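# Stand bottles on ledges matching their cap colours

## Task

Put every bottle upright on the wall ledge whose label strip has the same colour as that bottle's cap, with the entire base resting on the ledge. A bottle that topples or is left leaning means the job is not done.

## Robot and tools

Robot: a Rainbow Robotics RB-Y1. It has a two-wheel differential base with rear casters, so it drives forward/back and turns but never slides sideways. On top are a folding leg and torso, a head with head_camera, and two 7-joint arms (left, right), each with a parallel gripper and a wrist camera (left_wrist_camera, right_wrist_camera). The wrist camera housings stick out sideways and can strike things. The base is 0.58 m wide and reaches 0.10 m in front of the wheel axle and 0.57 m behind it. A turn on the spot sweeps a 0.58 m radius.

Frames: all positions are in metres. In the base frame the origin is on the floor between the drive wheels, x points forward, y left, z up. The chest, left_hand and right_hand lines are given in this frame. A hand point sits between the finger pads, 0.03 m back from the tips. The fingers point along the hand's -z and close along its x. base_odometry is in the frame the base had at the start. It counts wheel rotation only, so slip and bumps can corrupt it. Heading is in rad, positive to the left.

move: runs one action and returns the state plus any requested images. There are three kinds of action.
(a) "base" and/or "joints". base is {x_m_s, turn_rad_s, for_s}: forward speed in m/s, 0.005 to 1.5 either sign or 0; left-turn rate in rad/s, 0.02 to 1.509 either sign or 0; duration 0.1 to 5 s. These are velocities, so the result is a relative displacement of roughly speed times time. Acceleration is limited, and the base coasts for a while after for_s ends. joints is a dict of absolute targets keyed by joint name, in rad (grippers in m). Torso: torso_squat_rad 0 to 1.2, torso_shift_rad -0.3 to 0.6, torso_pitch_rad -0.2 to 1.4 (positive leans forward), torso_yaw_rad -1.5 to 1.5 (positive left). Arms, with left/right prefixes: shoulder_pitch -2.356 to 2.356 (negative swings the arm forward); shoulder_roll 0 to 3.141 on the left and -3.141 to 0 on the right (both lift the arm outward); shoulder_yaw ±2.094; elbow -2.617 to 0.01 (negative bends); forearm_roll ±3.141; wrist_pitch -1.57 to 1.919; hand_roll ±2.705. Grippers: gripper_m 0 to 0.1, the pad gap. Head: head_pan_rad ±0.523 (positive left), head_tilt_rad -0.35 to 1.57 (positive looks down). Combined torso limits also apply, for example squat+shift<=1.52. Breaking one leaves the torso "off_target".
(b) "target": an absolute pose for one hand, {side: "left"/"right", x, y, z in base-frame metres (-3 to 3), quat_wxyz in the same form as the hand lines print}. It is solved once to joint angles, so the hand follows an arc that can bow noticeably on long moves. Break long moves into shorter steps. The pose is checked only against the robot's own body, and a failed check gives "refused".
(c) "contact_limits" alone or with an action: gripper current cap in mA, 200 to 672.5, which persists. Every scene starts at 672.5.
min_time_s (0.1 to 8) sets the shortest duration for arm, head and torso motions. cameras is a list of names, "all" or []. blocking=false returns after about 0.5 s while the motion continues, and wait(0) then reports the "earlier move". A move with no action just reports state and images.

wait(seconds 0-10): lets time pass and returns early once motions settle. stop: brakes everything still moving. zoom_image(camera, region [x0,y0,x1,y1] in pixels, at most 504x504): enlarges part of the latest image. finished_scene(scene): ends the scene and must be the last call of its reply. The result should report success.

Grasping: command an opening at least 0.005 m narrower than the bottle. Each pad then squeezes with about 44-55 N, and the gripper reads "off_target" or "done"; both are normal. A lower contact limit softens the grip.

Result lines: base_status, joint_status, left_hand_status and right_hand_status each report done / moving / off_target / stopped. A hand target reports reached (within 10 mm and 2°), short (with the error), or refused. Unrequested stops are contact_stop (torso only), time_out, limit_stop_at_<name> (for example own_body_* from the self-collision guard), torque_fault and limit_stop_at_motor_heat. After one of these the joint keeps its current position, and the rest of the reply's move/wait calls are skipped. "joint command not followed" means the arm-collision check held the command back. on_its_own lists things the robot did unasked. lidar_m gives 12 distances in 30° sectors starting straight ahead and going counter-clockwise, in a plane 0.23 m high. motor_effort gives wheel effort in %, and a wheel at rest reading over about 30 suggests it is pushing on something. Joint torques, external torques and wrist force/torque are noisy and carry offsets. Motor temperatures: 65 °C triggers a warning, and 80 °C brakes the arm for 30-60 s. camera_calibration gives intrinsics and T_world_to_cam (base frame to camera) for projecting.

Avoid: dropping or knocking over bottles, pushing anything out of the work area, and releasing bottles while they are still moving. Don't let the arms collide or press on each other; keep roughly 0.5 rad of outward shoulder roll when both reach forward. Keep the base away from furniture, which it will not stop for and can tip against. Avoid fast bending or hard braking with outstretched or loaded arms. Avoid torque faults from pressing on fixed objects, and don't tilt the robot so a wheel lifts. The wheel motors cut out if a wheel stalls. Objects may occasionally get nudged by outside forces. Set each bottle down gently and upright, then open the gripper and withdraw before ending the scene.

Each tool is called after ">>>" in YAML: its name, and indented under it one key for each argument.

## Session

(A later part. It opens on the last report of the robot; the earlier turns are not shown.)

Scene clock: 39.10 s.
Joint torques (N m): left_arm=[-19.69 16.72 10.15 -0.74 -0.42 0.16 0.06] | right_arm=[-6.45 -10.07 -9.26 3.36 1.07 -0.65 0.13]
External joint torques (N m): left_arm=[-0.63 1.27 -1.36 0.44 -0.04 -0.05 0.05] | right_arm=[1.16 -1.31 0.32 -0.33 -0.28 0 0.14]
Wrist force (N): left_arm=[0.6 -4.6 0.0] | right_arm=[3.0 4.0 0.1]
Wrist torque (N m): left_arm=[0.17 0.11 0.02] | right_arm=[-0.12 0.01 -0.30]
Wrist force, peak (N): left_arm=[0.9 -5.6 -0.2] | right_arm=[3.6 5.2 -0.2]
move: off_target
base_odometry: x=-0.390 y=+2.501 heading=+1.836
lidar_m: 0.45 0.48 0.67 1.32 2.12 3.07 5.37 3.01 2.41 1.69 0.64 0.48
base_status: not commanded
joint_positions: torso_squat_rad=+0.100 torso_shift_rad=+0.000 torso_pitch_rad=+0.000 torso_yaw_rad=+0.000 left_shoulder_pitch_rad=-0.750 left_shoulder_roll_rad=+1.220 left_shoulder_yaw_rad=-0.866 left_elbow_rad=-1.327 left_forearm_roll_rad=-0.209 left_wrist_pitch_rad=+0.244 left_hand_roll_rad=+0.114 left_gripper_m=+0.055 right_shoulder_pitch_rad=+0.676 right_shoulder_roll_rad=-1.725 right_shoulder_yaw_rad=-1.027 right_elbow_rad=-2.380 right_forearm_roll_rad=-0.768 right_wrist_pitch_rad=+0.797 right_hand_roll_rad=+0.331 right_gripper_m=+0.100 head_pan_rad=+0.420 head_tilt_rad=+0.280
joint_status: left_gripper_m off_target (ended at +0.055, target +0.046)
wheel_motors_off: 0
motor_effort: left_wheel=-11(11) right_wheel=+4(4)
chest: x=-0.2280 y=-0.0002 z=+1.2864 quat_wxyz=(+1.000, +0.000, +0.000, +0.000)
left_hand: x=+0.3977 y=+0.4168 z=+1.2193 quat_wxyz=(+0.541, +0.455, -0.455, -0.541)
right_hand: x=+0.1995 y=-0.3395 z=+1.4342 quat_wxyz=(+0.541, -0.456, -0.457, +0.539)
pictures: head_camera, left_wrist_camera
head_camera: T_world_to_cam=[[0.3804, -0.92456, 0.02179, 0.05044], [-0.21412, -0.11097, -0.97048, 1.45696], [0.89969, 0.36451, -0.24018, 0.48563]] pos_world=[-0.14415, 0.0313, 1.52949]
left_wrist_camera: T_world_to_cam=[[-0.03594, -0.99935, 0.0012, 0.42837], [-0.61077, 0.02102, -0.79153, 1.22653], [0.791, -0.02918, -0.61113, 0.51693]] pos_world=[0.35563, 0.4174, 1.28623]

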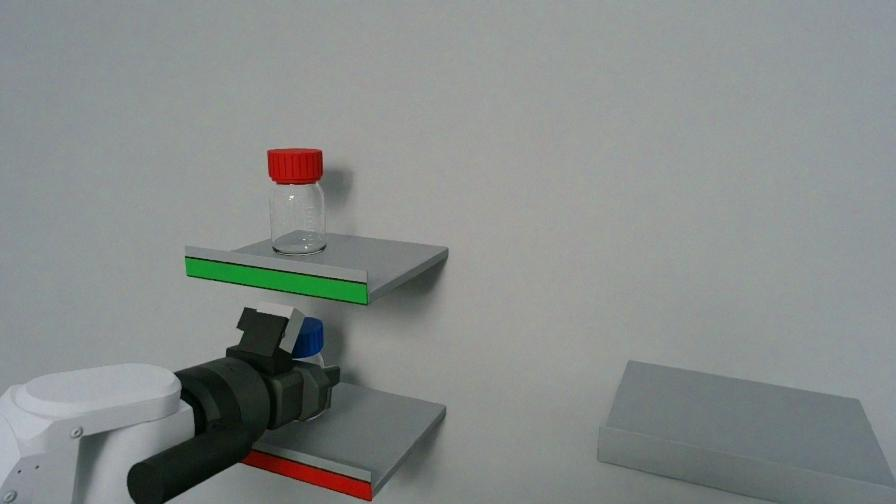

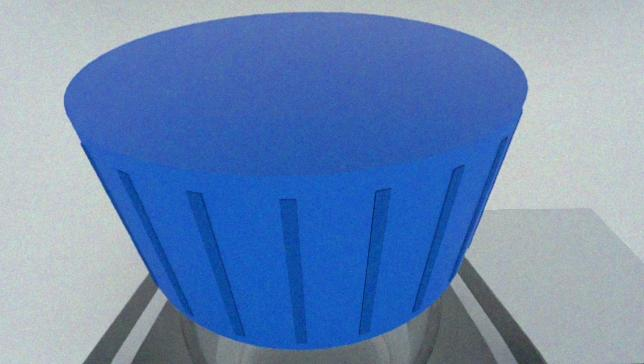

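>>> move:
  target: {"side": "left", "x": 0.391, "y": 0.417, "z": 1.237, "quat_wxyz": [0.5417, 0.4545, -0.4545, -0.5417]}
  min_time_s: 0.5

>>> move:
  target: {"side": "left", "x": 0.36, "y": 0.416, "z": 1.245, "quat_wxyz": [0.5417, 0.4545, -0.4545, -0.5417]}
  min_time_s: 0.45

>>> move:
  target: {"side": "left", "x": 0.328, "y": 0.415, "z": 1.249, "quat_wxyz": [0.5417, 0.4545, -0.4545, -0.5417]}
  min_time_s: 0.45

>>> move:
  target: {"side": "left", "x": 0.29, "y": 0.412, "z": 1.252, "quat_wxyz": [0.5417, 0.4545, -0.4545, -0.5417]}
  min_time_s: 0.5

>>> move:
  target: {"side": "left", "x": 0.20, "y": 0.36, "z": 1.275, "quat_wxyz": [0.5417, 0.4545, -0.4545, -0.5417]}
  min_time_s: 0.8

>>> move:
  target: {"side": "left", "x": 0.18, "y": 0.24, "z": 1.295, "quat_wxyz": [0.4664, 0.3913, -0.5099, -0.6078]}
  min_time_s: 0.9

>>> move:
  target: {"side": "left", "x": 0.18, "y": 0.10, "z": 1.325, "quat_wxyz": [0.4116, 0.3454, -0.5421, -0.6461]}
  min_time_s: 1.1

>>> move:
  target: {"side": "left", "x": 0.20, "y": -0.03, "z": 1.35, "quat_wxyz": [0.4116, 0.3454, -0.5421, -0.6461]}
  min_time_s: 1.0
  cameras: ["left_wrist_camera"]

Scene clock: 42.67 s.
Joint torques (N m): left_arm=[-20.85 16.98 10.66 -1.35 -0.59 0.27 -0.02] | right_arm=[-6.17 -9.47 -9.77 3.4 1.32 -0.45 -0.04]
External joint torques (N m): left_arm=[-2.19 1.64 -1.17 -0.77 -0.16 0.09 -0.03] | right_arm=[1.44 -0.71 -0.19 -0.28 -0.03 0.2 -0.03]
Wrist force (N): left_arm=[1.1 -6.5 -0.3] | right_arm=[2.9 4.6 -0.4]
Wrist torque (N m): left_arm=[0.17 0.14 0.02] | right_arm=[-0.20 0.07 -0.32]
Wrist force, peak (N): left_arm=[0.9 -7.1 -0.6] | right_arm=[4.1 5.3 -0.4]
move: done
base_odometry: x=-0.390 y=+2.501 heading=+1.836
lidar_m: 0.46 0.48 0.68 1.33 2.12 3.07 5.37 3.01 2.41 1.69 0.65 0.48
base_status: not commanded
joint_positions: torso_squat_rad=+0.100 torso_shift_rad=+0.000 torso_pitch_rad=+0.000 torso_yaw_rad=+0.000 left_shoulder_pitch_rad=-0.782 left_shoulder_roll_rad=+1.288 left_shoulder_yaw_rad=-0.907 left_elbow_rad=-1.394 left_forearm_roll_rad=-0.136 left_wrist_pitch_rad=+0.270 left_hand_roll_rad=+0.101 left_gripper_m=+0.055 right_shoulder_pitch_rad=+0.676 right_shoulder_roll_rad=-1.725 right_shoulder_yaw_rad=-1.027 right_elbow_rad=-2.380 right_forearm_roll_rad=-0.768 right_wrist_pitch_rad=+0.797 right_hand_roll_rad=+0.331 right_gripper_m=+0.100 head_pan_rad=+0.420 head_tilt_rad=+0.280
joint_status: all done
wheel_motors_off: 0
motor_effort: left_wheel=-11(11) right_wheel=+4(4)
chest: x=-0.2280 y=-0.0002 z=+1.2864 quat_wxyz=(+1.000, +0.000, +0.000, +0.000)
left_hand: x=+0.3910 y=+0.4172 z=+1.2371 quat_wxyz=(+0.542, +0.455, -0.455, -0.541)
left_hand_status: reached (checked arc that bows 1 mm and turns the hand up to 0 deg, planned for 0.5 s): 0 mm and 0.0 deg off.
right_hand: x=+0.1995 y=-0.3395 z=+1.4342 quat_wxyz=(+0.541, -0.456, -0.457, +0.539)
pictures: none

Scene clock: 43.83 s.
Joint torques (N m): left_arm=[-18.51 16.74 14.05 -0.6 -0.81 0.31 0.25] | right_arm=[-6.35 -9.81 -9.03 3.27 1.44 -0.54 0.14]
External joint torques (N m): left_arm=[-1.65 1.07 1.81 -0.35 -0.24 0.01 0.23] | right_arm=[1.26 -1.05 0.56 -0.42 0.08 0.11 0.15]
Wrist force (N): left_arm=[0.9 -6.5 -0.4] | right_arm=[3.4 3.5 0.0]
Wrist torque (N m): left_arm=[0.19 0.10 -0.09] | right_arm=[-0.08 0.10 -0.28]
Wrist force, peak (N): left_arm=[0.1 -7.5 0.2] | right_arm=[3.9 4.7 -0.7]
move: done
base_odometry: x=-0.390 y=+2.501 heading=+1.836
lidar_m: 0.46 0.48 0.68 1.32 2.11 3.06 5.38 3.01 2.42 1.69 0.66 0.48
base_status: not commanded
joint_positions: torso_squat_rad=+0.100 torso_shift_rad=+0.000 torso_pitch_rad=+0.000 torso_yaw_rad=+0.000 left_shoulder_pitch_rad=-0.695 left_shoulder_roll_rad=+1.402 left_shoulder_yaw_rad=-0.868 left_elbow_rad=-1.577 left_forearm_roll_rad=-0.155 left_wrist_pitch_rad=+0.339 left_hand_roll_rad=+0.160 left_gripper_m=+0.055 right_shoulder_pitch_rad=+0.676 right_shoulder_roll_rad=-1.725 right_shoulder_yaw_rad=-1.027 right_elbow_rad=-2.380 right_forearm_roll_rad=-0.768 right_wrist_pitch_rad=+0.797 right_hand_roll_rad=+0.331 right_gripper_m=+0.100 head_pan_rad=+0.420 head_tilt_rad=+0.280
joint_status: all done
wheel_motors_off: 0
motor_effort: left_wheel=-10(11) right_wheel=+3(5)
chest: x=-0.2280 y=-0.0002 z=+1.2864 quat_wxyz=(+1.000, +0.000, +0.000, +0.000)
left_hand: x=+0.3603 y=+0.4161 z=+1.2450 quat_wxyz=(+0.542, +0.454, -0.454, -0.543)
left_hand_status: reached (checked arc that bows 8 mm and turns the hand up to 1 deg, planned for 0.5 s): 0 mm and 0.2 deg off.
right_hand: x=+0.1995 y=-0.3394 z=+1.4342 quat_wxyz=(+0.541, -0.456, -0.457, +0.539)
pictures: none

Scene clock: 44.97 s.
Joint torques (N m): left_arm=[-16.36 17.08 13.7 -0.49 -0.83 0.57 0.23] | right_arm=[-6.4 -10.02 -9.1 3.18 1.12 -0.53 0.1]
External joint torques (N m): left_arm=[-1.32 1.11 1.44 -0.54 -0.16 0.07 0.21] | right_arm=[1.21 -1.26 0.49 -0.51 -0.23 0.12 0.11]
Wrist force (N): left_arm=[1.1 -6.5 -0.6] | right_arm=[3.3 4.1 -1.2]
Wrist torque (N m): left_arm=[0.18 0.12 -0.10] | right_arm=[-0.13 0.08 -0.26]
Wrist force, peak (N): left_arm=[2.2 -7.4 -0.6] | right_arm=[3.0 5.5 -0.2]
move: done
base_odometry: x=-0.390 y=+2.501 heading=+1.836
lidar_m: 0.46 0.49 0.68 1.32 2.11 3.06 5.37 3.01 2.41 1.70 0.65 0.47
base_status: not commanded
joint_positions: torso_squat_rad=+0.100 torso_shift_rad=+0.000 torso_pitch_rad=+0.000 torso_yaw_rad=+0.000 left_shoulder_pitch_rad=-0.587 left_shoulder_roll_rad=+1.509 left_shoulder_yaw_rad=-0.818 left_elbow_rad=-1.742 left_forearm_roll_rad=-0.218 left_wrist_pitch_rad=+0.400 left_hand_roll_rad=+0.261 left_gripper_m=+0.055 right_shoulder_pitch_rad=+0.676 right_shoulder_roll_rad=-1.725 right_shoulder_yaw_rad=-1.027 right_elbow_rad=-2.380 right_forearm_roll_rad=-0.768 right_wrist_pitch_rad=+0.797 right_hand_roll_rad=+0.331 right_gripper_m=+0.100 head_pan_rad=+0.420 head_tilt_rad=+0.280
joint_status: all done
wheel_motors_off: 0
motor_effort: left_wheel=-11(11) right_wheel=+2(4)
chest: x=-0.2280 y=-0.0002 z=+1.2864 quat_wxyz=(+1.000, +0.000, +0.000, +0.000)
left_hand: x=+0.3283 y=+0.4149 z=+1.2491 quat_wxyz=(+0.543, +0.454, -0.453, -0.543)
left_hand_status: reached (checked arc that bows 7 mm and turns the hand up to 1 deg, planned for 0.5 s): 0 mm and 0.3 deg off.
right_hand: x=+0.1995 y=-0.3394 z=+1.4342 quat_wxyz=(+0.541, -0.456, -0.457, +0.539)
pictures: none

Scene clock: 45.97 s.
Joint torques (N m): left_arm=[-14.54 17.11 13.76 0 -0.82 0.81 0.12] | right_arm=[-6.34 -9.53 -9.32 3.22 1.33 -0.6 -0.01]
External joint torques (N m): left_arm=[-1.6 0.99 1.93 -0.44 -0.05 -0.02 0.11] | right_arm=[1.27 -0.77 0.26 -0.47 -0.02 0.05 0]
Wrist force (N): left_arm=[0.9 -6.4 -0.4] | right_arm=[2.8 4.6 0.3]
Wrist torque (N m): left_arm=[0.16 0.10 -0.11] | right_arm=[-0.21 0.03 -0.32]
Wrist force, peak (N): left_arm=[1.9 -8.0 -0.9] | right_arm=[3.5 5.5 -0.2]
move: done
base_odometry: x=-0.390 y=+2.501 heading=+1.836
lidar_m: 0.46 0.48 0.67 1.32 2.11 3.07 5.38 3.01 2.41 1.69 0.65 0.48
base_status: not commanded
joint_positions: torso_squat_rad=+0.100 torso_shift_rad=+0.000 torso_pitch_rad=+0.000 torso_yaw_rad=+0.000 left_shoulder_pitch_rad=-0.445 left_shoulder_roll_rad=+1.638 left_shoulder_yaw_rad=-0.762 left_elbow_rad=-1.919 left_forearm_roll_rad=-0.345 left_wrist_pitch_rad=+0.476 left_hand_roll_rad=+0.439 left_gripper_m=+0.055 right_shoulder_pitch_rad=+0.676 right_shoulder_roll_rad=-1.725 right_shoulder_yaw_rad=-1.027 right_elbow_rad=-2.380 right_forearm_roll_rad=-0.768 right_wrist_pitch_rad=+0.797 right_hand_roll_rad=+0.331 right_gripper_m=+0.100 head_pan_rad=+0.420 head_tilt_rad=+0.280
joint_status: all done
wheel_motors_off: 0
motor_effort: left_wheel=-11(11) right_wheel=+4(5)
chest: x=-0.2280 y=-0.0002 z=+1.2864 quat_wxyz=(+1.000, +0.000, +0.000, +0.000)
left_hand: x=+0.2899 y=+0.4121 z=+1.2518 quat_wxyz=(+0.542, +0.454, -0.454, -0.542)
left_hand_status: reached (checked arc that bows 7 mm and turns the hand up to 1 deg, planned for 0.5 s): 0 mm and 0.1 deg off.
right_hand: x=+0.1995 y=-0.3394 z=+1.4342 quat_wxyz=(+0.541, -0.456, -0.457, +0.539)
pictures: none

Scene clock: 47.13 s.
Joint torques (N m): left_arm=[-9.38 14.76 8.24 0.81 -1.19 1.23 0.17] | right_arm=[-6.72 -10.06 -9.11 3.39 1.23 -0.59 -0.03]
External joint torques (N m): left_arm=[-0.44 1.08 -0.81 -0.14 -0.1 0.01 0.15] | right_arm=[0.89 -1.3 0.47 -0.3 -0.12 0.06 -0.02]
Wrist force (N): left_arm=[0.9 -6.5 -0.2] | right_arm=[3.7 4.9 -0.1]
Wrist torque (N m): left_arm=[0.17 0.13 -0.09] | right_arm=[-0.24 0.07 -0.33]
Wrist force, peak (N): left_arm=[0.7 -7.9 -1.3] | right_arm=[3.6 4.9 -0.8]
move: done
base_odometry: x=-0.390 y=+2.501 heading=+1.836
lidar_m: 0.46 0.48 0.68 1.32 2.11 3.07 5.38 3.00 2.42 1.69 0.65 0.48
base_status: not commanded
joint_positions: torso_squat_rad=+0.100 torso_shift_rad=+0.000 torso_pitch_rad=+0.000 torso_yaw_rad=+0.000 left_shoulder_pitch_rad=-0.317 left_shoulder_roll_rad=+1.962 left_shoulder_yaw_rad=-0.778 left_elbow_rad=-2.404 left_forearm_roll_rad=-0.424 left_wrist_pitch_rad=+0.797 left_hand_roll_rad=+0.663 left_gripper_m=+0.055 right_shoulder_pitch_rad=+0.676 right_shoulder_roll_rad=-1.725 right_shoulder_yaw_rad=-1.027 right_elbow_rad=-2.380 right_forearm_roll_rad=-0.768 right_wrist_pitch_rad=+0.797 right_hand_roll_rad=+0.331 right_gripper_m=+0.100 head_pan_rad=+0.420 head_tilt_rad=+0.280
joint_status: all done
wheel_motors_off: 0
motor_effort: left_wheel=-10(11) right_wheel=+2(4)
chest: x=-0.2280 y=-0.0002 z=+1.2864 quat_wxyz=(+1.000, +0.000, +0.000, +0.000)
left_hand: x=+0.2001 y=+0.3599 z=+1.2752 quat_wxyz=(+0.542, +0.455, -0.454, -0.542)
left_hand_status: reached (checked arc that bows 16 mm and turns the hand up to 3 deg, planned for 0.8 s): 0 mm and 0.0 deg off.
right_hand: x=+0.1995 y=-0.3395 z=+1.4342 quat_wxyz=(+0.541, -0.456, -0.457, +0.539)
pictures: none

Scene clock: 48.37 s.
Joint torques (N m): left_arm=[-10.44 11.91 10.31 -0.38 -1.45 0.71 0.2] | right_arm=[-6.15 -9.39 -9.28 3.4 1.09 -0.55 0.16]
External joint torques (N m): left_arm=[-1.53 0.59 1.48 -0.41 -0.23 0.02 0.18] | right_arm=[1.46 -0.64 0.3 -0.28 -0.26 0.1 0.17]
Wrist force (N): left_arm=[0.9 -6.5 -0.6] | right_arm=[3.0 4.3 -0.2]
Wrist torque (N m): left_arm=[0.18 0.10 0.04] | right_arm=[-0.12 0.04 -0.32]
Wrist force, peak (N): left_arm=[0.5 -7.1 -0.2] | right_arm=[3.7 4.8 -0.2]
move: done
base_odometry: x=-0.390 y=+2.501 heading=+1.836
lidar_m: 0.46 0.48 0.68 1.32 2.11 3.06 5.37 3.02 2.41 1.70 0.65 0.48
base_status: not commanded
joint_positions: torso_squat_rad=+0.100 torso_shift_rad=+0.000 torso_pitch_rad=+0.000 torso_yaw_rad=+0.000 left_shoulder_pitch_rad=-0.403 left_shoulder_roll_rad=+1.829 left_shoulder_yaw_rad=-0.674 left_elbow_rad=-2.582 left_forearm_roll_rad=-0.239 left_wrist_pitch_rad=+0.757 left_hand_roll_rad=+0.362 left_gripper_m=+0.055 right_shoulder_pitch_rad=+0.676 right_shoulder_roll_rad=-1.725 right_shoulder_yaw_rad=-1.027 right_elbow_rad=-2.380 right_forearm_roll_rad=-0.768 right_wrist_pitch_rad=+0.797 right_hand_roll_rad=+0.331 right_gripper_m=+0.100 head_pan_rad=+0.420 head_tilt_rad=+0.280
joint_status: all done
wheel_motors_off: 0
motor_effort: left_wheel=-11(11) right_wheel=+3(4)
chest: x=-0.2280 y=-0.0002 z=+1.2864 quat_wxyz=(+1.000, +0.000, +0.000, +0.000)
left_hand: x=+0.1797 y=+0.2402 z=+1.2944 quat_wxyz=(+0.465, +0.390, -0.511, -0.609)
left_hand_status: reached (checked arc that bows 5 mm and turns the hand up to 15 deg, planned for 0.9 s): 1 mm and 0.2 deg off.
right_hand: x=+0.1995 y=-0.3395 z=+1.4342 quat_wxyz=(+0.541, -0.456, -0.457, +0.539)
pictures: none

Scene clock: 49.80 s.
Joint torques (N m): left_arm=[-13.62 8.28 8.03 -1.18 -2 -0.76 0.37] | right_arm=[-6.85 -9.31 -8.4 3.35 1.22 -0.44 0.14]
External joint torques (N m): left_arm=[-0.88 0.89 -1.3 -0.6 -0.32 -0.33 0.36] | right_arm=[0.76 -0.55 1.18 -0.34 -0.13 0.21 0.14]
Wrist force (N): left_arm=[1.0 -6.6 -0.4] | right_arm=[3.1 4.2 -0.1]
Wrist torque (N m): left_arm=[0.20 0.13 0.03] | right_arm=[-0.12 0.04 -0.31]
Wrist force, peak (N): left_arm=[1.1 -7.2 -0.3] | right_arm=[3.4 5.1 -0.1]
move: done
base_odometry: x=-0.390 y=+2.501 heading=+1.836
lidar_m: 0.46 0.48 0.68 1.32 2.11 3.07 5.38 3.00 2.42 1.70 0.65 0.48
base_status: not commanded
joint_positions: torso_squat_rad=+0.100 torso_shift_rad=+0.000 torso_pitch_rad=+0.000 torso_yaw_rad=+0.000 left_shoulder_pitch_rad=-0.860 left_shoulder_roll_rad=+1.270 left_shoulder_yaw_rad=-0.770 left_elbow_rad=-2.598 left_forearm_roll_rad=+0.222 left_wrist_pitch_rad=+1.093 left_hand_roll_rad=-0.205 left_gripper_m=+0.055 right_shoulder_pitch_rad=+0.676 right_shoulder_roll_rad=-1.725 right_shoulder_yaw_rad=-1.027 right_elbow_rad=-2.380 right_forearm_roll_rad=-0.768 right_wrist_pitch_rad=+0.797 right_hand_roll_rad=+0.331 right_gripper_m=+0.100 head_pan_rad=+0.420 head_tilt_rad=+0.280
joint_status: all done
wheel_motors_off: 0
motor_effort: left_wheel=-11(11) right_wheel=+3(4)
chest: x=-0.2280 y=-0.0002 z=+1.2864 quat_wxyz=(+1.000, +0.000, +0.000, +0.000)
left_hand: x=+0.1796 y=+0.1000 z=+1.3249 quat_wxyz=(+0.410, +0.344, -0.543, -0.647)
left_hand_status: reached (checked arc that bows 14 mm and turns the hand up to 10 deg, planned for 1.1 s): 0 mm and 0.3 deg off.
right_hand: x=+0.1995 y=-0.3395 z=+1.4342 quat_wxyz=(+0.541, -0.456, -0.457, +0.539)
pictures: none

Scene clock: 51.13 s.
Joint torques (N m): left_arm=[-17.59 6.23 9.51 -0.48 -2.1 -0.95 0.16] | right_arm=[-6.97 -9.75 -8.47 3.2 1.2 -0.65 -0.12]
External joint torques (N m): left_arm=[-0.84 1.54 -0.79 0.51 -0.23 -0.32 0.15] | right_arm=[0.64 -0.99 1.12 -0.49 -0.16 0 -0.11]
Wrist force (N): left_arm=[1.0 -6.4 -0.5] | right_arm=[3.8 4.7 -0.6]
Wrist torque (N m): left_arm=[0.16 0.14 0.03] | right_arm=[-0.19 0.19 -0.32]
Wrist force, peak (N): left_arm=[1.1 -7.5 -0.2] | right_arm=[3.9 4.8 -0.8]
move: done
base_odometry: x=-0.390 y=+2.501 heading=+1.836
lidar_m: 0.46 0.48 0.67 1.33 2.11 3.06 5.37 3.01 2.42 1.69 0.66 0.48
base_status: not commanded
joint_positions: torso_squat_rad=+0.100 torso_shift_rad=+0.000 torso_pitch_rad=+0.000 torso_yaw_rad=+0.000 left_shoulder_pitch_rad=-1.214 left_shoulder_roll_rad=+0.693 left_shoulder_yaw_rad=-0.909 left_elbow_rad=-2.315 left_forearm_roll_rad=+0.207 left_wrist_pitch_rad=+1.462 left_hand_roll_rad=-0.307 left_gripper_m=+0.055 right_shoulder_pitch_rad=+0.676 right_shoulder_roll_rad=-1.725 right_shoulder_yaw_rad=-1.027 right_elbow_rad=-2.380 right_forearm_roll_rad=-0.768 right_wrist_pitch_rad=+0.797 right_hand_roll_rad=+0.331 right_gripper_m=+0.100 head_pan_rad=+0.420 head_tilt_rad=+0.280
joint_status: all done
wheel_motors_off: 0
motor_effort: left_wheel=-11(11) right_wheel=+2(4)
chest: x=-0.2280 y=-0.0003 z=+1.2864 quat_wxyz=(+1.000, +0.000, +0.000, +0.000)
left_hand: x=+0.1998 y=-0.0301 z=+1.3502 quat_wxyz=(+0.411, +0.345, -0.542, -0.646)
left_hand_status: reached (checked arc that bows 22 mm and turns the hand up to 4 deg, planned for 1.0 s): 0 mm and 0.0 deg off.
right_hand: x=+0.1995 y=-0.3395 z=+1.4342 quat_wxyz=(+0.541, -0.456, -0.457, +0.539)
left_wrist_camera: T_world_to_cam=[[-0.45559, -0.89019, 0.00119, 0.06159], [-0.54648, 0.27863, -0.78976, 1.21113], [0.70271, -0.36046, -0.61342, 0.75121]] pos_world=[0.16204, -0.01185, 1.41723]

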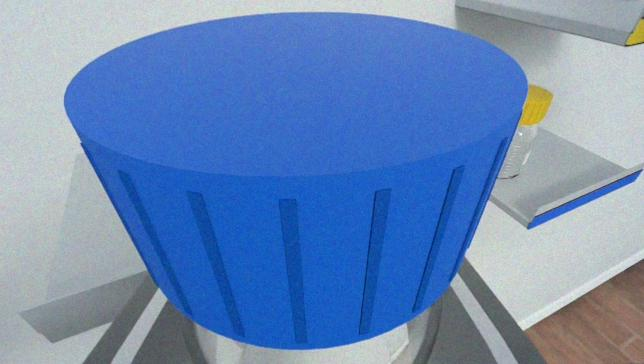

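>>> move:
  target: {"side": "left", "x": 0.252, "y": -0.066, "z": 1.352, "quat_wxyz": [0.4116, 0.3454, -0.5421, -0.6461]}
  min_time_s: 0.7

>>> move:
  target: {"side": "left", "x": 0.31, "y": -0.066, "z": 1.352, "quat_wxyz": [0.4116, 0.3454, -0.5421, -0.6461]}
  min_time_s: 0.7

>>> move:
  target: {"side": "left", "x": 0.371, "y": -0.066, "z": 1.336, "quat_wxyz": [0.4116, 0.3454, -0.5421, -0.6461]}
  min_time_s: 0.8

>>> move:
  target: {"side": "left", "x": 0.373, "y": -0.066, "z": 1.320, "quat_wxyz": [0.4116, 0.3454, -0.5421, -0.6461]}
  min_time_s: 0.6

>>> move:
  target: {"side": "left", "x": 0.373, "y": -0.066, "z": 1.3165, "quat_wxyz": [0.4116, 0.3454, -0.5421, -0.6461]}
  min_time_s: 0.4

Scene clock: 53.10 s.
Joint torques (N m): left_arm=[-20.49 5.85 10.5 -1.42 -2 -0.63 0.08] | right_arm=[-6.22 -9.71 -8.76 3.34 1.08 -0.55 0]
External joint torques (N m): left_arm=[-1.67 0.82 -0.69 0.19 -0.24 0.08 0.07] | right_arm=[1.39 -0.96 0.83 -0.34 -0.27 0.1 0]
Wrist force (N): left_arm=[1.0 -6.9 -0.5] | right_arm=[3.9 4.7 -0.6]
Wrist torque (N m): left_arm=[0.23 0.14 0.03] | right_arm=[-0.22 0.08 -0.31]
Wrist force, peak (N): left_arm=[2.4 -7.7 -0.8] | right_arm=[3.4 5.4 -0.9]
move: done
base_odometry: x=-0.390 y=+2.501 heading=+1.836
lidar_m: 0.46 0.49 0.68 1.32 2.10 3.07 5.38 3.01 2.41 1.70 0.65 0.48
base_status: not commanded
joint_positions: torso_squat_rad=+0.100 torso_shift_rad=+0.000 torso_pitch_rad=+0.000 torso_yaw_rad=+0.000 left_shoulder_pitch_rad=-1.273 left_shoulder_roll_rad=+0.580 left_shoulder_yaw_rad=-0.924 left_elbow_rad=-2.028 left_forearm_roll_rad=+0.198 left_wrist_pitch_rad=+1.305 left_hand_roll_rad=-0.355 left_gripper_m=+0.055 right_shoulder_pitch_rad=+0.676 right_shoulder_roll_rad=-1.725 right_shoulder_yaw_rad=-1.027 right_elbow_rad=-2.380 right_forearm_roll_rad=-0.768 right_wrist_pitch_rad=+0.797 right_hand_roll_rad=+0.331 right_gripper_m=+0.100 head_pan_rad=+0.420 head_tilt_rad=+0.280
joint_status: all done
wheel_motors_off: 0
motor_effort: left_wheel=-11(11) right_wheel=+4(4)
chest: x=-0.2280 y=-0.0002 z=+1.2864 quat_wxyz=(+1.000, +0.000, +0.000, +0.000)
left_hand: x=+0.2520 y=-0.0659 z=+1.3521 quat_wxyz=(+0.412, +0.345, -0.542, -0.646)
left_hand_status: reached (checked arc that bows 10 mm and turns the hand up to 2 deg, planned for 0.7 s): 0 mm and 0.0 deg off.
right_hand: x=+0.1995 y=-0.3394 z=+1.4342 quat_wxyz=(+0.541, -0.456, -0.457, +0.539)
pictures: none

Scene clock: 54.13 s.
Joint torques (N m): left_arm=[-23.1 6.39 13.07 -2.16 -1.73 -0.91 0.16] | right_arm=[-6.57 -10.02 -9.48 3.16 1.21 -0.36 0.04]
External joint torques (N m): left_arm=[-2.32 0.58 1.57 -0.06 -0.17 -0.06 0.15] | right_arm=[1.04 -1.26 0.11 -0.53 -0.15 0.29 0.05]
Wrist force (N): left_arm=[1.1 -6.9 -0.4] | right_arm=[3.5 4.0 -0.1]
Wrist torque (N m): left_arm=[0.23 0.13 0.02] | right_arm=[-0.12 0.14 -0.34]
Wrist force, peak (N): left_arm=[2.5 -7.1 -0.9] | right_arm=[4.1 4.8 0.1]
move: done
base_odometry: x=-0.390 y=+2.501 heading=+1.836
lidar_m: 0.46 0.49 0.67 1.32 2.11 3.07 5.38 3.01 2.42 1.69 0.66 0.48
base_status: not commanded
joint_positions: torso_squat_rad=+0.100 torso_shift_rad=+0.000 torso_pitch_rad=+0.000 torso_yaw_rad=+0.000 left_shoulder_pitch_rad=-1.293 left_shoulder_roll_rad=+0.559 left_shoulder_yaw_rad=-0.910 left_elbow_rad=-1.780 left_forearm_roll_rad=+0.230 left_wrist_pitch_rad=+1.094 left_hand_roll_rad=-0.423 left_gripper_m=+0.055 right_shoulder_pitch_rad=+0.676 right_shoulder_roll_rad=-1.725 right_shoulder_yaw_rad=-1.027 right_elbow_rad=-2.380 right_forearm_roll_rad=-0.768 right_wrist_pitch_rad=+0.797 right_hand_roll_rad=+0.331 right_gripper_m=+0.100 head_pan_rad=+0.420 head_tilt_rad=+0.280
joint_status: all done
wheel_motors_off: 0
motor_effort: left_wheel=-11(11) right_wheel=+3(4)
chest: x=-0.2280 y=-0.0002 z=+1.2864 quat_wxyz=(+1.000, +0.000, +0.000, +0.000)
left_hand: x=+0.3100 y=-0.0659 z=+1.3518 quat_wxyz=(+0.412, +0.345, -0.542, -0.646)
left_hand_status: reached (checked arc that bows 6 mm and turns the hand up to 1 deg, planned for 0.7 s): 0 mm and 0.0 deg off.
right_hand: x=+0.1995 y=-0.3394 z=+1.4342 quat_wxyz=(+0.541, -0.456, -0.457, +0.539)
pictures: none

Scene clock: 55.27 s.
Joint torques (N m): left_arm=[-24.99 6.57 10.36 -2.73 -1.42 -1.06 0.13] | right_arm=[-6.52 -9.61 -8.96 3.58 1.09 -0.68 0.05]
External joint torques (N m): left_arm=[-2.12 0.01 -0.76 0.11 -0.18 -0.1 0.12] | right_arm=[1.09 -0.85 0.62 -0.11 -0.26 -0.03 0.05]
Wrist force (N): left_arm=[0.9 -6.7 -0.1] | right_arm=[3.0 3.8 -0.8]
Wrist torque (N m): left_arm=[0.19 0.11 0.02] | right_arm=[-0.10 0.04 -0.34]
Wrist force, peak (N): left_arm=[0.9 -7.4 -0.6] | right_arm=[3.8 4.8 0.1]
move: done
base_odometry: x=-0.390 y=+2.501 heading=+1.836
lidar_m: 0.46 0.48 0.67 1.32 2.11 3.07 5.38 3.01 2.42 1.69 0.66 0.48
base_status: not commanded
joint_positions: torso_squat_rad=+0.100 torso_shift_rad=+0.000 torso_pitch_rad=+0.000 torso_yaw_rad=+0.000 left_shoulder_pitch_rad=-1.313 left_shoulder_roll_rad=+0.492 left_shoulder_yaw_rad=-0.919 left_elbow_rad=-1.470 left_forearm_roll_rad=+0.241 left_wrist_pitch_rad=+0.856 left_hand_roll_rad=-0.487 left_gripper_m=+0.055 right_shoulder_pitch_rad=+0.676 right_shoulder_roll_rad=-1.725 right_shoulder_yaw_rad=-1.027 right_elbow_rad=-2.380 right_forearm_roll_rad=-0.768 right_wrist_pitch_rad=+0.797 right_hand_roll_rad=+0.331 right_gripper_m=+0.100 head_pan_rad=+0.420 head_tilt_rad=+0.280
joint_status: all done
wheel_motors_off: 0
motor_effort: left_wheel=-11(11) right_wheel=+3(4)
chest: x=-0.2280 y=-0.0002 z=+1.2864 quat_wxyz=(+1.000, +0.000, +0.000, +0.000)
left_hand: x=+0.3709 y=-0.0658 z=+1.3361 quat_wxyz=(+0.412, +0.345, -0.542, -0.646)
left_hand_status: reached (checked arc that bows 10 mm and turns the hand up to 2 deg, planned for 0.8 s): 0 mm and 0.0 deg off.
right_hand: x=+0.1995 y=-0.3394 z=+1.4342 quat_wxyz=(+0.541, -0.456, -0.457, +0.539)
pictures: none

Scene clock: 56.20 s.
Joint torques (N m): left_arm=[-24.08 6.3 9.83 -2.57 -1.54 -1.43 0.52] | right_arm=[-6.44 -9.69 -8.83 3.29 1.22 -0.55 0.04]
External joint torques (N m): left_arm=[-1.21 -0.01 -1.25 0.54 -0.31 -0.5 0.51] | right_arm=[1.17 -0.93 0.75 -0.39 -0.13 0.1 0.04]
Wrist force (N): left_arm=[1.1 -6.5 -0.4] | right_arm=[3.7 4.2 -0.5]
Wrist torque (N m): left_arm=[0.18 0.15 -0.10] | right_arm=[-0.16 0.18 -0.30]
Wrist force, peak (N): left_arm=[1.2 -7.1 -0.6] | right_arm=[3.6 4.5 -0.4]
move: done
base_odometry: x=-0.390 y=+2.501 heading=+1.836
lidar_m: 0.46 0.48 0.67 1.32 2.12 3.06 5.38 3.01 2.41 1.69 0.65 0.48
base_status: not commanded
joint_positions: torso_squat_rad=+0.100 torso_shift_rad=+0.000 torso_pitch_rad=+0.000 torso_yaw_rad=+0.000 left_shoulder_pitch_rad=-1.284 left_shoulder_roll_rad=+0.481 left_shoulder_yaw_rad=-0.930 left_elbow_rad=-1.461 left_forearm_roll_rad=+0.203 left_wrist_pitch_rad=+0.834 left_hand_roll_rad=-0.471 left_gripper_m=+0.055 right_shoulder_pitch_rad=+0.676 right_shoulder_roll_rad=-1.725 right_shoulder_yaw_rad=-1.027 right_elbow_rad=-2.380 right_forearm_roll_rad=-0.768 right_wrist_pitch_rad=+0.797 right_hand_roll_rad=+0.331 right_gripper_m=+0.100 head_pan_rad=+0.420 head_tilt_rad=+0.280
joint_status: all done
wheel_motors_off: 0
motor_effort: left_wheel=-11(11) right_wheel=+3(4)
chest: x=-0.2280 y=-0.0002 z=+1.2864 quat_wxyz=(+1.000, +0.000, +0.000, +0.000)
left_hand: x=+0.3723 y=-0.0658 z=+1.3204 quat_wxyz=(+0.411, +0.345, -0.542, -0.647)
left_hand_status: reached (checked arc that bows 1 mm and turns the hand up to 0 deg, planned for 0.6 s): 1 mm and 0.1 deg off.
right_hand: x=+0.1995 y=-0.3394 z=+1.4342 quat_wxyz=(+0.541, -0.456, -0.457, +0.539)
pictures: none

Scene clock: 56.93 s.
Joint torques (N m): left_arm=[-24.13 5.95 9.75 -2.45 -1.59 -1.3 0.53] | right_arm=[-6.99 -9.59 -9.2 3.36 1.21 -0.52 0.07]
External joint torques (N m): left_arm=[-1.25 -0.3 -1.3 0.74 -0.37 -0.38 0.52] | right_arm=[0.62 -0.83 0.38 -0.32 -0.15 0.13 0.08]
Wrist force (N): left_arm=[1.0 -6.7 -0.2] | right_arm=[3.8 4.1 -0.5]
Wrist torque (N m): left_arm=[0.22 0.13 -0.10] | right_arm=[-0.15 0.12 -0.33]
Wrist force, peak (N): left_arm=[0.8 -7.0 -0.6] | right_arm=[3.6 5.4 -0.5]
move: done
base_odometry: x=-0.390 y=+2.501 heading=+1.836
lidar_m: 0.46 0.48 0.68 1.33 2.12 3.07 5.38 3.01 2.42 1.69 0.65 0.48
base_status: not commanded
joint_positions: torso_squat_rad=+0.100 torso_shift_rad=+0.000 torso_pitch_rad=+0.000 torso_yaw_rad=+0.000 left_shoulder_pitch_rad=-1.276 left_shoulder_roll_rad=+0.477 left_shoulder_yaw_rad=-0.931 left_elbow_rad=-1.457 left_forearm_roll_rad=+0.190 left_wrist_pitch_rad=+0.829 left_hand_roll_rad=-0.465 left_gripper_m=+0.055 right_shoulder_pitch_rad=+0.676 right_shoulder_roll_rad=-1.725 right_shoulder_yaw_rad=-1.027 right_elbow_rad=-2.380 right_forearm_roll_rad=-0.768 right_wrist_pitch_rad=+0.797 right_hand_roll_rad=+0.331 right_gripper_m=+0.100 head_pan_rad=+0.420 head_tilt_rad=+0.280
joint_status: all done
wheel_motors_off: 0
motor_effort: left_wheel=-11(11) right_wheel=+3(4)
chest: x=-0.2280 y=-0.0002 z=+1.2864 quat_wxyz=(+1.000, +0.000, +0.000, +0.000)
left_hand: x=+0.3730 y=-0.0659 z=+1.3169 quat_wxyz=(+0.412, +0.345, -0.542, -0.646)
left_hand_status: reached (checked arc that bows 0 mm and turns the hand up to 0 deg, planned for 0.4 s): 0 mm and 0.0 deg off.
right_hand: x=+0.1995 y=-0.3394 z=+1.4342 quat_wxyz=(+0.541, -0.456, -0.457, +0.539)
pictures: none

>>> move:
  target: {"side": "left", "x": 0.373, "y": -0.066, "z": 1.3138, "quat_wxyz": [0.4116, 0.3454, -0.5421, -0.6461]}
  min_time_s: 0.35

>>> move:
  target: {"side": "left", "x": 0.373, "y": -0.066, "z": 1.3112, "quat_wxyz": [0.4116, 0.3454, -0.5421, -0.6461]}
  min_time_s: 0.35

Scene clock: 57.93 s.
Joint torques (N m): left_arm=[-21.5 5.5 7.92 -2.14 -0.88 -0.98 0.43] | right_arm=[-6.79 -9.93 -8.86 3.52 1.19 -0.75 0.22]
External joint torques (N m): left_arm=[1.37 -0.7 -3.12 1.1 0.34 -0.06 0.41] | right_arm=[0.82 -1.17 0.73 -0.16 -0.16 -0.1 0.23]
Wrist force (N): left_arm=[0.5 -1.1 1.9] | right_arm=[3.3 3.8 -0.7]
Wrist torque (N m): left_arm=[0.15 0.13 -0.02] | right_arm=[-0.09 0.09 -0.32]
Wrist force, peak (N): left_arm=[1.1 -7.0 -0.3] | right_arm=[3.0 5.3 0.1]
move: done
base_odometry: x=-0.390 y=+2.501 heading=+1.836
lidar_m: 0.46 0.49 0.67 1.32 2.11 3.06 5.38 3.01 2.41 1.70 0.65 0.48
base_status: not commanded
joint_positions: torso_squat_rad=+0.100 torso_shift_rad=+0.000 torso_pitch_rad=+0.000 torso_yaw_rad=+0.000 left_shoulder_pitch_rad=-1.271 left_shoulder_roll_rad=+0.475 left_shoulder_yaw_rad=-0.932 left_elbow_rad=-1.457 left_forearm_roll_rad=+0.182 left_wrist_pitch_rad=+0.826 left_hand_roll_rad=-0.462 left_gripper_m=+0.055 right_shoulder_pitch_rad=+0.676 right_shoulder_roll_rad=-1.725 right_shoulder_yaw_rad=-1.027 right_elbow_rad=-2.380 right_forearm_roll_rad=-0.768 right_wrist_pitch_rad=+0.797 right_hand_roll_rad=+0.331 right_gripper_m=+0.100 head_pan_rad=+0.420 head_tilt_rad=+0.280
joint_status: all done
wheel_motors_off: 0
motor_effort: left_wheel=-11(11) right_wheel=+3(4)
chest: x=-0.2280 y=-0.0002 z=+1.2864 quat_wxyz=(+1.000, +0.000, +0.000, +0.000)
left_hand: x=+0.3730 y=-0.0659 z=+1.3148 quat_wxyz=(+0.411, +0.346, -0.543, -0.646)
left_hand_status: reached (checked arc that bows 0 mm and turns the hand up to 0 deg, planned for 0.3 s): 1 mm and 0.1 deg off.
right_hand: x=+0.1995 y=-0.3394 z=+1.4342 quat_wxyz=(+0.541, -0.456, -0.457, +0.539)
pictures: none

Scene clock: 58.60 s.
Joint torques (N m): left_arm=[-15.44 2.89 3.64 -1.38 0.53 -0.29 0.4] | right_arm=[-6.88 -9.55 -9.01 3.43 1.35 -0.42 -0.09]
External joint torques (N m): left_arm=[7.42 -3.28 -7.39 1.89 1.75 0.62 0.39] | right_arm=[0.73 -0.79 0.58 -0.26 0 0.23 -0.08]
Wrist force (N): left_arm=[-1.7 8.3 1.6] | right_arm=[3.0 4.6 -0.5]
Wrist torque (N m): left_arm=[0.12 0.06 0.02] | right_arm=[-0.20 0.03 -0.34]
Wrist force, peak (N): left_arm=[-0.9 8.8 1.5] | right_arm=[3.3 5.2 -0.5]
move: done
base_odometry: x=-0.390 y=+2.501 heading=+1.836
lidar_m: 0.46 0.48 0.68 1.32 2.12 3.07 5.37 3.01 2.42 1.69 0.65 0.48
base_status: not commanded
joint_positions: torso_squat_rad=+0.100 torso_shift_rad=+0.000 torso_pitch_rad=+0.000 torso_yaw_rad=+0.000 left_shoulder_pitch_rad=-1.267 left_shoulder_roll_rad=+0.473 left_shoulder_yaw_rad=-0.933 left_elbow_rad=-1.456 left_forearm_roll_rad=+0.175 left_wrist_pitch_rad=+0.823 left_hand_roll_rad=-0.459 left_gripper_m=+0.055 right_shoulder_pitch_rad=+0.676 right_shoulder_roll_rad=-1.725 right_shoulder_yaw_rad=-1.027 right_elbow_rad=-2.380 right_forearm_roll_rad=-0.768 right_wrist_pitch_rad=+0.797 right_hand_roll_rad=+0.331 right_gripper_m=+0.100 head_pan_rad=+0.420 head_tilt_rad=+0.280
joint_status: all done
wheel_motors_off: 0
motor_effort: left_wheel=-10(11) right_wheel=+3(4)
chest: x=-0.2281 y=-0.0002 z=+1.2864 quat_wxyz=(+1.000, +0.000, +0.000, +0.000)
left_hand: x=+0.3730 y=-0.0659 z=+1.3137 quat_wxyz=(+0.411, +0.346, -0.543, -0.645)
left_hand_status: reached (checked arc that bows 0 mm and turns the hand up to 0 deg, planned for 0.3 s): 3 mm and 0.2 deg off.
right_hand: x=+0.1994 y=-0.3394 z=+1.4343 quat_wxyz=(+0.541, -0.456, -0.457, +0.539)
pictures: none

>>> move:
  target: {"side": "left", "x": 0.373, "y": -0.066, "z": 1.3142, "quat_wxyz": [0.4116, 0.3454, -0.5421, -0.6461]}
  min_time_s: 0.3

>>> move:
  joints: {"left_gripper_m": 0.078}

>>> move:
  target: {"side": "left", "x": 0.328, "y": -0.045, "z": 1.319, "quat_wxyz": [0.4116, 0.3454, -0.5421, -0.6461]}
  min_time_s: 0.6

>>> move:
  target: {"side": "left", "x": 0.27, "y": -0.018, "z": 1.325, "quat_wxyz": [0.4116, 0.3454, -0.5421, -0.6461]}
  min_time_s: 0.6

>>> move:
  target: {"side": "left", "x": 0.19, "y": 0.05, "z": 1.33, "quat_wxyz": [0.4116, 0.3454, -0.5421, -0.6461]}
  min_time_s: 0.8
  cameras: ["left_wrist_camera"]

>>> move:
  target: {"side": "left", "x": 0.18, "y": 0.22, "z": 1.32, "quat_wxyz": [0.4664, 0.3913, -0.5099, -0.6078]}
  min_time_s: 0.9

>>> move:
  joints: {"left_shoulder_pitch_rad": 0.833, "left_shoulder_roll_rad": 1.629, "left_shoulder_yaw_rad": 1.185, "left_elbow_rad": -2.208, "left_forearm_roll_rad": 1.023, "left_wrist_pitch_rad": 0.633, "left_hand_roll_rad": -0.669, "left_gripper_m": 0.1}
  min_time_s: 1.2
  cameras: ["left_wrist_camera", "head_camera"]

Scene clock: 60.23 s.
Joint torques (N m): left_arm=[-20.5 6.11 8.45 -2.89 -0.36 -0.6 0.38] | right_arm=[-6.54 -10.03 -9.03 3.42 1.38 -0.64 0.02]
External joint torques (N m): left_arm=[2.36 -0.07 -2.58 0.37 0.86 0.31 0.37] | right_arm=[1.07 -1.26 0.55 -0.27 0.03 0.01 0.02]
Wrist force (N): left_arm=[-0.6 0.0 3.2] | right_arm=[3.4 3.9 -0.8]
Wrist torque (N m): left_arm=[0.09 0.05 -0.05] | right_arm=[-0.11 0.06 -0.31]
Wrist force, peak (N): left_arm=[-1.6 8.8 1.5] | right_arm=[3.7 5.0 -0.1]
move: done
base_odometry: x=-0.390 y=+2.501 heading=+1.836
lidar_m: 0.46 0.48 0.68 1.32 2.11 3.08 5.38 3.01 2.41 1.69 0.65 0.48
base_status: not commanded
joint_positions: torso_squat_rad=+0.100 torso_shift_rad=+0.000 torso_pitch_rad=+0.000 torso_yaw_rad=+0.000 left_shoulder_pitch_rad=-1.268 left_shoulder_roll_rad=+0.474 left_shoulder_yaw_rad=-0.932 left_elbow_rad=-1.456 left_forearm_roll_rad=+0.174 left_wrist_pitch_rad=+0.823 left_hand_roll_rad=-0.459 left_gripper_m=+0.055 right_shoulder_pitch_rad=+0.676 right_shoulder_roll_rad=-1.725 right_shoulder_yaw_rad=-1.027 right_elbow_rad=-2.380 right_forearm_roll_rad=-0.768 right_wrist_pitch_rad=+0.797 right_hand_roll_rad=+0.331 right_gripper_m=+0.100 head_pan_rad=+0.420 head_tilt_rad=+0.280
joint_status: all done
wheel_motors_off: 0
motor_effort: left_wheel=-11(11) right_wheel=+3(4)
chest: x=-0.2281 y=-0.0002 z=+1.2864 quat_wxyz=(+1.000, +0.000, +0.000, +0.000)
left_hand: x=+0.3731 y=-0.0660 z=+1.3147 quat_wxyz=(+0.410, +0.347, -0.544, -0.645)
left_hand_status: reached (checked arc that bows 0 mm and turns the hand up to 0 deg, planned for 0.3 s): 0 mm and 0.3 deg off.
right_hand: x=+0.1994 y=-0.3394 z=+1.4343 quat_wxyz=(+0.541, -0.456, -0.457, +0.539)
pictures: none

Scene clock: 60.97 s.
Joint torques (N m): left_arm=[-22.4 6.36 9.15 -2.86 -0.94 -0.72 0.28] | right_arm=[-6.43 -9.07 -8.64 3.53 1.21 -0.52 0.15]
External joint torques (N m): left_arm=[0.46 0.18 -1.88 0.41 0.28 0.19 0.27] | right_arm=[1.18 -0.31 0.95 -0.16 -0.14 0.13 0.16]
Wrist force (N): left_arm=[1.1 -5.1 0.2] | right_arm=[3.2 3.9 -0.5]
Wrist torque (N m): left_arm=[0.20 0.13 -0.09] | right_arm=[-0.13 0.06 -0.34]
Wrist force, peak (N): left_arm=[1.3 -5.8 0.0] | right_arm=[3.8 4.4 0.1]
move: done
base_odometry: x=-0.390 y=+2.501 heading=+1.836
lidar_m: 0.46 0.48 0.67 1.33 2.12 3.06 5.38 3.01 2.41 1.70 0.65 0.47
base_status: not commanded
joint_positions: torso_squat_rad=+0.100 torso_shift_rad=+0.000 torso_pitch_rad=+0.000 torso_yaw_rad=+0.000 left_shoulder_pitch_rad=-1.267 left_shoulder_roll_rad=+0.474 left_shoulder_yaw_rad=-0.932 left_elbow_rad=-1.456 left_forearm_roll_rad=+0.174 left_wrist_pitch_rad=+0.823 left_hand_roll_rad=-0.459 left_gripper_m=+0.078 right_shoulder_pitch_rad=+0.676 right_shoulder_roll_rad=-1.725 right_shoulder_yaw_rad=-1.027 right_elbow_rad=-2.380 right_forearm_roll_rad=-0.768 right_wrist_pitch_rad=+0.797 right_hand_roll_rad=+0.331 right_gripper_m=+0.100 head_pan_rad=+0.420 head_tilt_rad=+0.280
joint_status: all done
wheel_motors_off: 0
motor_effort: left_wheel=-11(11) right_wheel=+4(4)
chest: x=-0.2281 y=-0.0002 z=+1.2864 quat_wxyz=(+1.000, +0.000, +0.000, +0.000)
left_hand: x=+0.3731 y=-0.0659 z=+1.3143 quat_wxyz=(+0.411, +0.346, -0.544, -0.645)
right_hand: x=+0.1994 y=-0.3394 z=+1.4343 quat_wxyz=(+0.541, -0.456, -0.457, +0.539)
pictures: none

Scene clock: 62.17 s.
Joint torques (N m): left_arm=[-22.02 6.49 11.9 -3.51 -1.39 -0.97 0.37] | right_arm=[-6.98 -10.08 -9.31 3.18 1.16 -0.36 0.1]
External joint torques (N m): left_arm=[-0.9 0.8 0.35 -0.7 0.05 -0.13 0.35] | right_arm=[0.63 -1.32 0.27 -0.51 -0.19 0.29 0.11]
Wrist force (N): left_arm=[0.6 -5.4 0.0] | right_arm=[3.6 4.4 -0.1]
Wrist torque (N m): left_arm=[0.23 0.08 -0.10] | right_arm=[-0.15 0.10 -0.31]
Wrist force, peak (N): left_arm=[0.4 -6.1 0.0] | right_arm=[4.1 4.7 0.2]
move: done
base_odometry: x=-0.390 y=+2.501 heading=+1.836
lidar_m: 0.46 0.49 0.67 1.32 2.12 3.06 5.38 3.00 2.41 1.69 0.65 0.48
base_status: not commanded
joint_positions: torso_squat_rad=+0.100 torso_shift_rad=+0.000 torso_pitch_rad=+0.000 torso_yaw_rad=+0.000 left_shoulder_pitch_rad=-1.201 left_shoulder_roll_rad=+0.590 left_shoulder_yaw_rad=-0.924 left_elbow_rad=-1.750 left_forearm_roll_rad=+0.172 left_wrist_pitch_rad=+0.983 left_hand_roll_rad=-0.421 left_gripper_m=+0.078 right_shoulder_pitch_rad=+0.676 right_shoulder_roll_rad=-1.725 right_shoulder_yaw_rad=-1.027 right_elbow_rad=-2.380 right_forearm_roll_rad=-0.768 right_wrist_pitch_rad=+0.797 right_hand_roll_rad=+0.331 right_gripper_m=+0.100 head_pan_rad=+0.420 head_tilt_rad=+0.280
joint_status: all done
wheel_motors_off: 0
motor_effort: left_wheel=-11(11) right_wheel=+3(4)
chest: x=-0.2281 y=-0.0002 z=+1.2864 quat_wxyz=(+1.000, +0.000, +0.000, +0.000)
left_hand: x=+0.3280 y=-0.0450 z=+1.3191 quat_wxyz=(+0.412, +0.346, -0.542, -0.646)
left_hand_status: reached (checked arc that bows 12 mm and turns the hand up to 2 deg, planned for 0.6 s): 0 mm and 0.0 deg off.
right_hand: x=+0.1994 y=-0.3394 z=+1.4343 quat_wxyz=(+0.541, -0.456, -0.457, +0.539)
pictures: none

Scene clock: 63.40 s.
Joint torques (N m): left_arm=[-19.1 6.46 11.97 -2.58 -1.59 -0.97 0.48] | right_arm=[-6.81 -9.71 -9.08 3.31 1.34 -0.69 0.04]
External joint torques (N m): left_arm=[-0.33 1.13 0.7 -0.39 0.06 -0.22 0.47] | right_arm=[0.8 -0.95 0.51 -0.38 -0.02 -0.04 0.04]
Wrist force (N): left_arm=[0.7 -5.0 -0.2] | right_arm=[3.2 4.3 -0.6]
Wrist torque (N m): left_arm=[0.17 0.10 -0.09] | right_arm=[-0.15 0.08 -0.32]
Wrist force, peak (N): left_arm=[0.2 -6.3 0.1] | right_arm=[3.0 5.2 -1.1]
move: done
base_odometry: x=-0.390 y=+2.501 heading=+1.836
lidar_m: 0.46 0.48 0.67 1.32 2.11 3.07 5.38 3.00 2.42 1.69 0.65 0.47
base_status: not commanded
joint_positions: torso_squat_rad=+0.100 torso_shift_rad=+0.000 torso_pitch_rad=+0.000 torso_yaw_rad=+0.000 left_shoulder_pitch_rad=-1.134 left_shoulder_roll_rad=+0.718 left_shoulder_yaw_rad=-0.908 left_elbow_rad=-2.072 left_forearm_roll_rad=+0.172 left_wrist_pitch_rad=+1.159 left_hand_roll_rad=-0.372 left_gripper_m=+0.078 right_shoulder_pitch_rad=+0.676 right_shoulder_roll_rad=-1.725 right_shoulder_yaw_rad=-1.027 right_elbow_rad=-2.380 right_forearm_roll_rad=-0.768 right_wrist_pitch_rad=+0.797 right_hand_roll_rad=+0.331 right_gripper_m=+0.100 head_pan_rad=+0.420 head_tilt_rad=+0.280
joint_status: all done
wheel_motors_off: 0
motor_effort: left_wheel=-11(11) right_wheel=+2(4)
chest: x=-0.2281 y=-0.0002 z=+1.2864 quat_wxyz=(+1.000, +0.000, +0.000, +0.000)
left_hand: x=+0.2701 y=-0.0180 z=+1.3251 quat_wxyz=(+0.411, +0.345, -0.542, -0.646)
left_hand_status: reached (checked arc that bows 13 mm and turns the hand up to 2 deg, planned for 0.7 s): 0 mm and 0.0 deg off.
right_hand: x=+0.1994 y=-0.3394 z=+1.4343 quat_wxyz=(+0.541, -0.456, -0.457, +0.539)
pictures: none

Scene clock: 64.73 s.
Joint torques (N m): left_arm=[-15.42 6.33 10.84 -1.45 -1.74 -0.72 0.32] | right_arm=[-7.02 -10.03 -9.36 3.49 1.21 -0.66 0.07]
External joint torques (N m): left_arm=[-0.64 0.44 1.18 -0.38 0.06 -0.14 0.31] | right_arm=[0.59 -1.28 0.22 -0.2 -0.14 -0.01 0.08]
Wrist force (N): left_arm=[0.9 -5.1 -0.2] | right_arm=[3.3 4.3 -0.5]
Wrist torque (N m): left_arm=[0.20 0.12 -0.09] | right_arm=[-0.21 0.08 -0.26]
Wrist force, peak (N): left_arm=[0.6 -6.6 0.2] | right_arm=[3.8 5.2 -0.5]
move: done
base_odometry: x=-0.390 y=+2.501 heading=+1.836
lidar_m: 0.46 0.49 0.68 1.32 2.12 3.06 5.38 3.01 2.42 1.69 0.65 0.48
base_status: not commanded
joint_positions: torso_squat_rad=+0.100 torso_shift_rad=+0.000 torso_pitch_rad=+0.000 torso_yaw_rad=+0.000 left_shoulder_pitch_rad=-0.997 left_shoulder_roll_rad=+1.000 left_shoulder_yaw_rad=-0.833 left_elbow_rad=-2.509 left_forearm_roll_rad=+0.215 left_wrist_pitch_rad=+1.291 left_hand_roll_rad=-0.287 left_gripper_m=+0.078 right_shoulder_pitch_rad=+0.676 right_shoulder_roll_rad=-1.725 right_shoulder_yaw_rad=-1.027 right_elbow_rad=-2.380 right_forearm_roll_rad=-0.768 right_wrist_pitch_rad=+0.797 right_hand_roll_rad=+0.331 right_gripper_m=+0.100 head_pan_rad=+0.420 head_tilt_rad=+0.280
joint_status: all done
wheel_motors_off: 0
motor_effort: left_wheel=-11(11) right_wheel=+3(4)
chest: x=-0.2281 y=-0.0002 z=+1.2864 quat_wxyz=(+1.000, +0.000, +0.000, +0.000)
left_hand: x=+0.1904 y=+0.0494 z=+1.3298 quat_wxyz=(+0.411, +0.346, -0.542, -0.646)
left_hand_status: reached (checked arc that bows 17 mm and turns the hand up to 2 deg, planned for 0.8 s): 1 mm and 0.1 deg off.
right_hand: x=+0.1994 y=-0.3394 z=+1.4343 quat_wxyz=(+0.541, -0.456, -0.457, +0.539)
left_wrist_camera: T_world_to_cam=[[-0.45486, -0.89056, -0.00017, 0.12974], [-0.54662, 0.27934, -0.78941, 1.16735], [0.70307, -0.35898, -0.61386, 0.77442]] pos_world=[0.15265, 0.06746, 1.39693]

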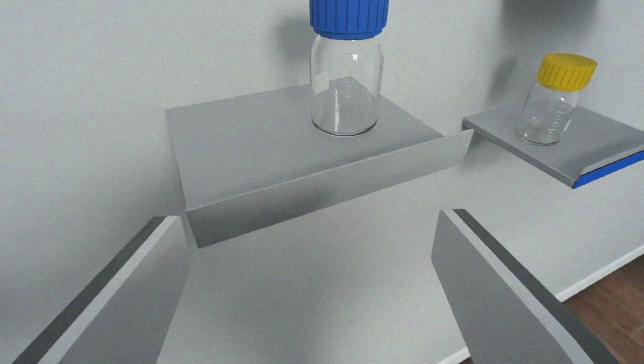

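Scene clock: 66.10 s.
Joint torques (N m): left_arm=[-10.18 10.55 9.22 0.26 -1.28 0.51 -0.07] | right_arm=[-6.52 -9.66 -8.96 3.53 1.19 -0.72 0.06]
External joint torques (N m): left_arm=[-0.95 0.16 0.34 -0.61 0.08 0.12 -0.08] | right_arm=[1.09 -0.9 0.63 -0.16 -0.16 -0.07 0.07]
Wrist force (N): left_arm=[1.1 -5.0 0.0] | right_arm=[3.4 4.3 -0.2]
Wrist torque (N m): left_arm=[0.20 0.15 -0.10] | right_arm=[-0.19 0.05 -0.30]
Wrist force, peak (N): left_arm=[1.1 -6.3 -0.6] | right_arm=[4.0 5.0 -0.5]
move: done
base_odometry: x=-0.390 y=+2.501 heading=+1.836
lidar_m: 0.46 0.49 0.67 1.32 2.11 3.06 5.38 3.00 2.41 1.69 0.66 0.48
base_status: not commanded
joint_positions: torso_squat_rad=+0.100 torso_shift_rad=+0.000 torso_pitch_rad=+0.000 torso_yaw_rad=+0.000 left_shoulder_pitch_rad=-0.573 left_shoulder_roll_rad=+1.790 left_shoulder_yaw_rad=-0.677 left_elbow_rad=-2.617 left_forearm_roll_rad=+0.008 left_wrist_pitch_rad=+0.818 left_hand_roll_rad=+0.204 left_gripper_m=+0.078 right_shoulder_pitch_rad=+0.676 right_shoulder_roll_rad=-1.725 right_shoulder_yaw_rad=-1.027 right_elbow_rad=-2.380 right_forearm_roll_rad=-0.768 right_wrist_pitch_rad=+0.797 right_hand_roll_rad=+0.331 right_gripper_m=+0.100 head_pan_rad=+0.420 head_tilt_rad=+0.280
joint_status: all done
wheel_motors_off: 0
motor_effort: left_wheel=-11(11) right_wheel=+3(4)
chest: x=-0.2281 y=-0.0002 z=+1.2864 quat_wxyz=(+1.000, +0.000, +0.000, +0.000)
left_hand: x=+0.1803 y=+0.2201 z=+1.3199 quat_wxyz=(+0.466, +0.389, -0.510, -0.610)
left_hand_status: reached (checked arc that bows 21 mm and turns the hand up to 13 deg, planned for 1.0 s): 0 mm and 0.3 deg off.
right_hand: x=+0.1995 y=-0.3394 z=+1.4342 quat_wxyz=(+0.541, -0.456, -0.457, +0.539)
pictures: none

Scene clock: 68.17 s.
Joint torques (N m): left_arm=[-8.4 8.8 10.36 3.36 -1.03 -1.52 0.6] | right_arm=[-6.76 -9.8 -9.18 3.59 1.3 -0.51 0.11]
External joint torques (N m): left_arm=[-1.26 0.68 -0.22 0.05 -0.21 -0.26 0.59] | right_arm=[0.85 -1.04 0.4 -0.1 -0.06 0.14 0.12]
Wrist force (N): left_arm=[1.1 -5.2 -0.3] | right_arm=[3.3 4.2 -0.7]
Wrist torque (N m): left_arm=[0.21 0.13 0.04] | right_arm=[-0.18 0.11 -0.35]
Wrist force, peak (N): left_arm=[0.7 -5.7 -1.3] | right_arm=[3.7 5.0 0.4]
move: done
base_odometry: x=-0.390 y=+2.501 heading=+1.836
lidar_m: 0.46 0.48 0.67 1.32 2.12 3.06 5.38 3.01 2.42 1.69 0.66 0.48
base_status: not commanded
joint_positions: torso_squat_rad=+0.100 torso_shift_rad=+0.000 torso_pitch_rad=+0.000 torso_yaw_rad=+0.000 left_shoulder_pitch_rad=+0.833 left_shoulder_roll_rad=+1.629 left_shoulder_yaw_rad=+1.185 left_elbow_rad=-2.208 left_forearm_roll_rad=+1.023 left_wrist_pitch_rad=+0.633 left_hand_roll_rad=-0.669 left_gripper_m=+0.100 right_shoulder_pitch_rad=+0.676 right_shoulder_roll_rad=-1.725 right_shoulder_yaw_rad=-1.027 right_elbow_rad=-2.380 right_forearm_roll_rad=-0.768 right_wrist_pitch_rad=+0.797 right_hand_roll_rad=+0.331 right_gripper_m=+0.100 head_pan_rad=+0.420 head_tilt_rad=+0.280
joint_status: all done
wheel_motors_off: 0
motor_effort: left_wheel=-10(11) right_wheel=+3(4)
chest: x=-0.2281 y=-0.0002 z=+1.2864 quat_wxyz=(+1.000, +0.000, +0.000, +0.000)
left_hand: x=+0.1999 y=+0.3995 z=+1.4494 quat_wxyz=(+0.541, +0.456, -0.456, -0.540)
right_hand: x=+0.1995 y=-0.3395 z=+1.4342 quat_wxyz=(+0.541, -0.456, -0.457, +0.539)
pictures: head_camera, left_wrist_camera
head_camera: T_world_to_cam=[[0.38041, -0.92456, 0.02183, 0.05039], [-0.21402, -0.11097, -0.97051, 1.45701], [0.89971, 0.36452, -0.24008, 0.48549]] pos_world=[-0.14415, 0.0313, 1.52949]
left_wrist_camera: T_world_to_cam=[[-0.03428, -0.99941, 0.00199, 0.40224], [-0.60915, 0.01931, -0.79282, 1.29046], [0.79232, -0.02839, -0.60945, 0.81045]] pos_world=[0.15773, 0.40009, 1.51623]

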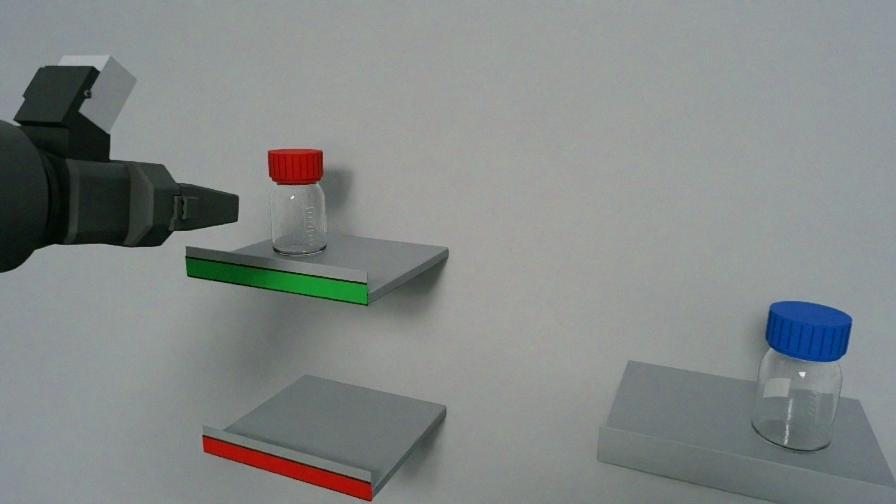

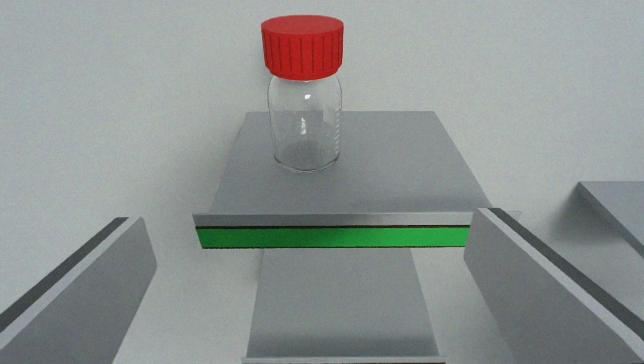

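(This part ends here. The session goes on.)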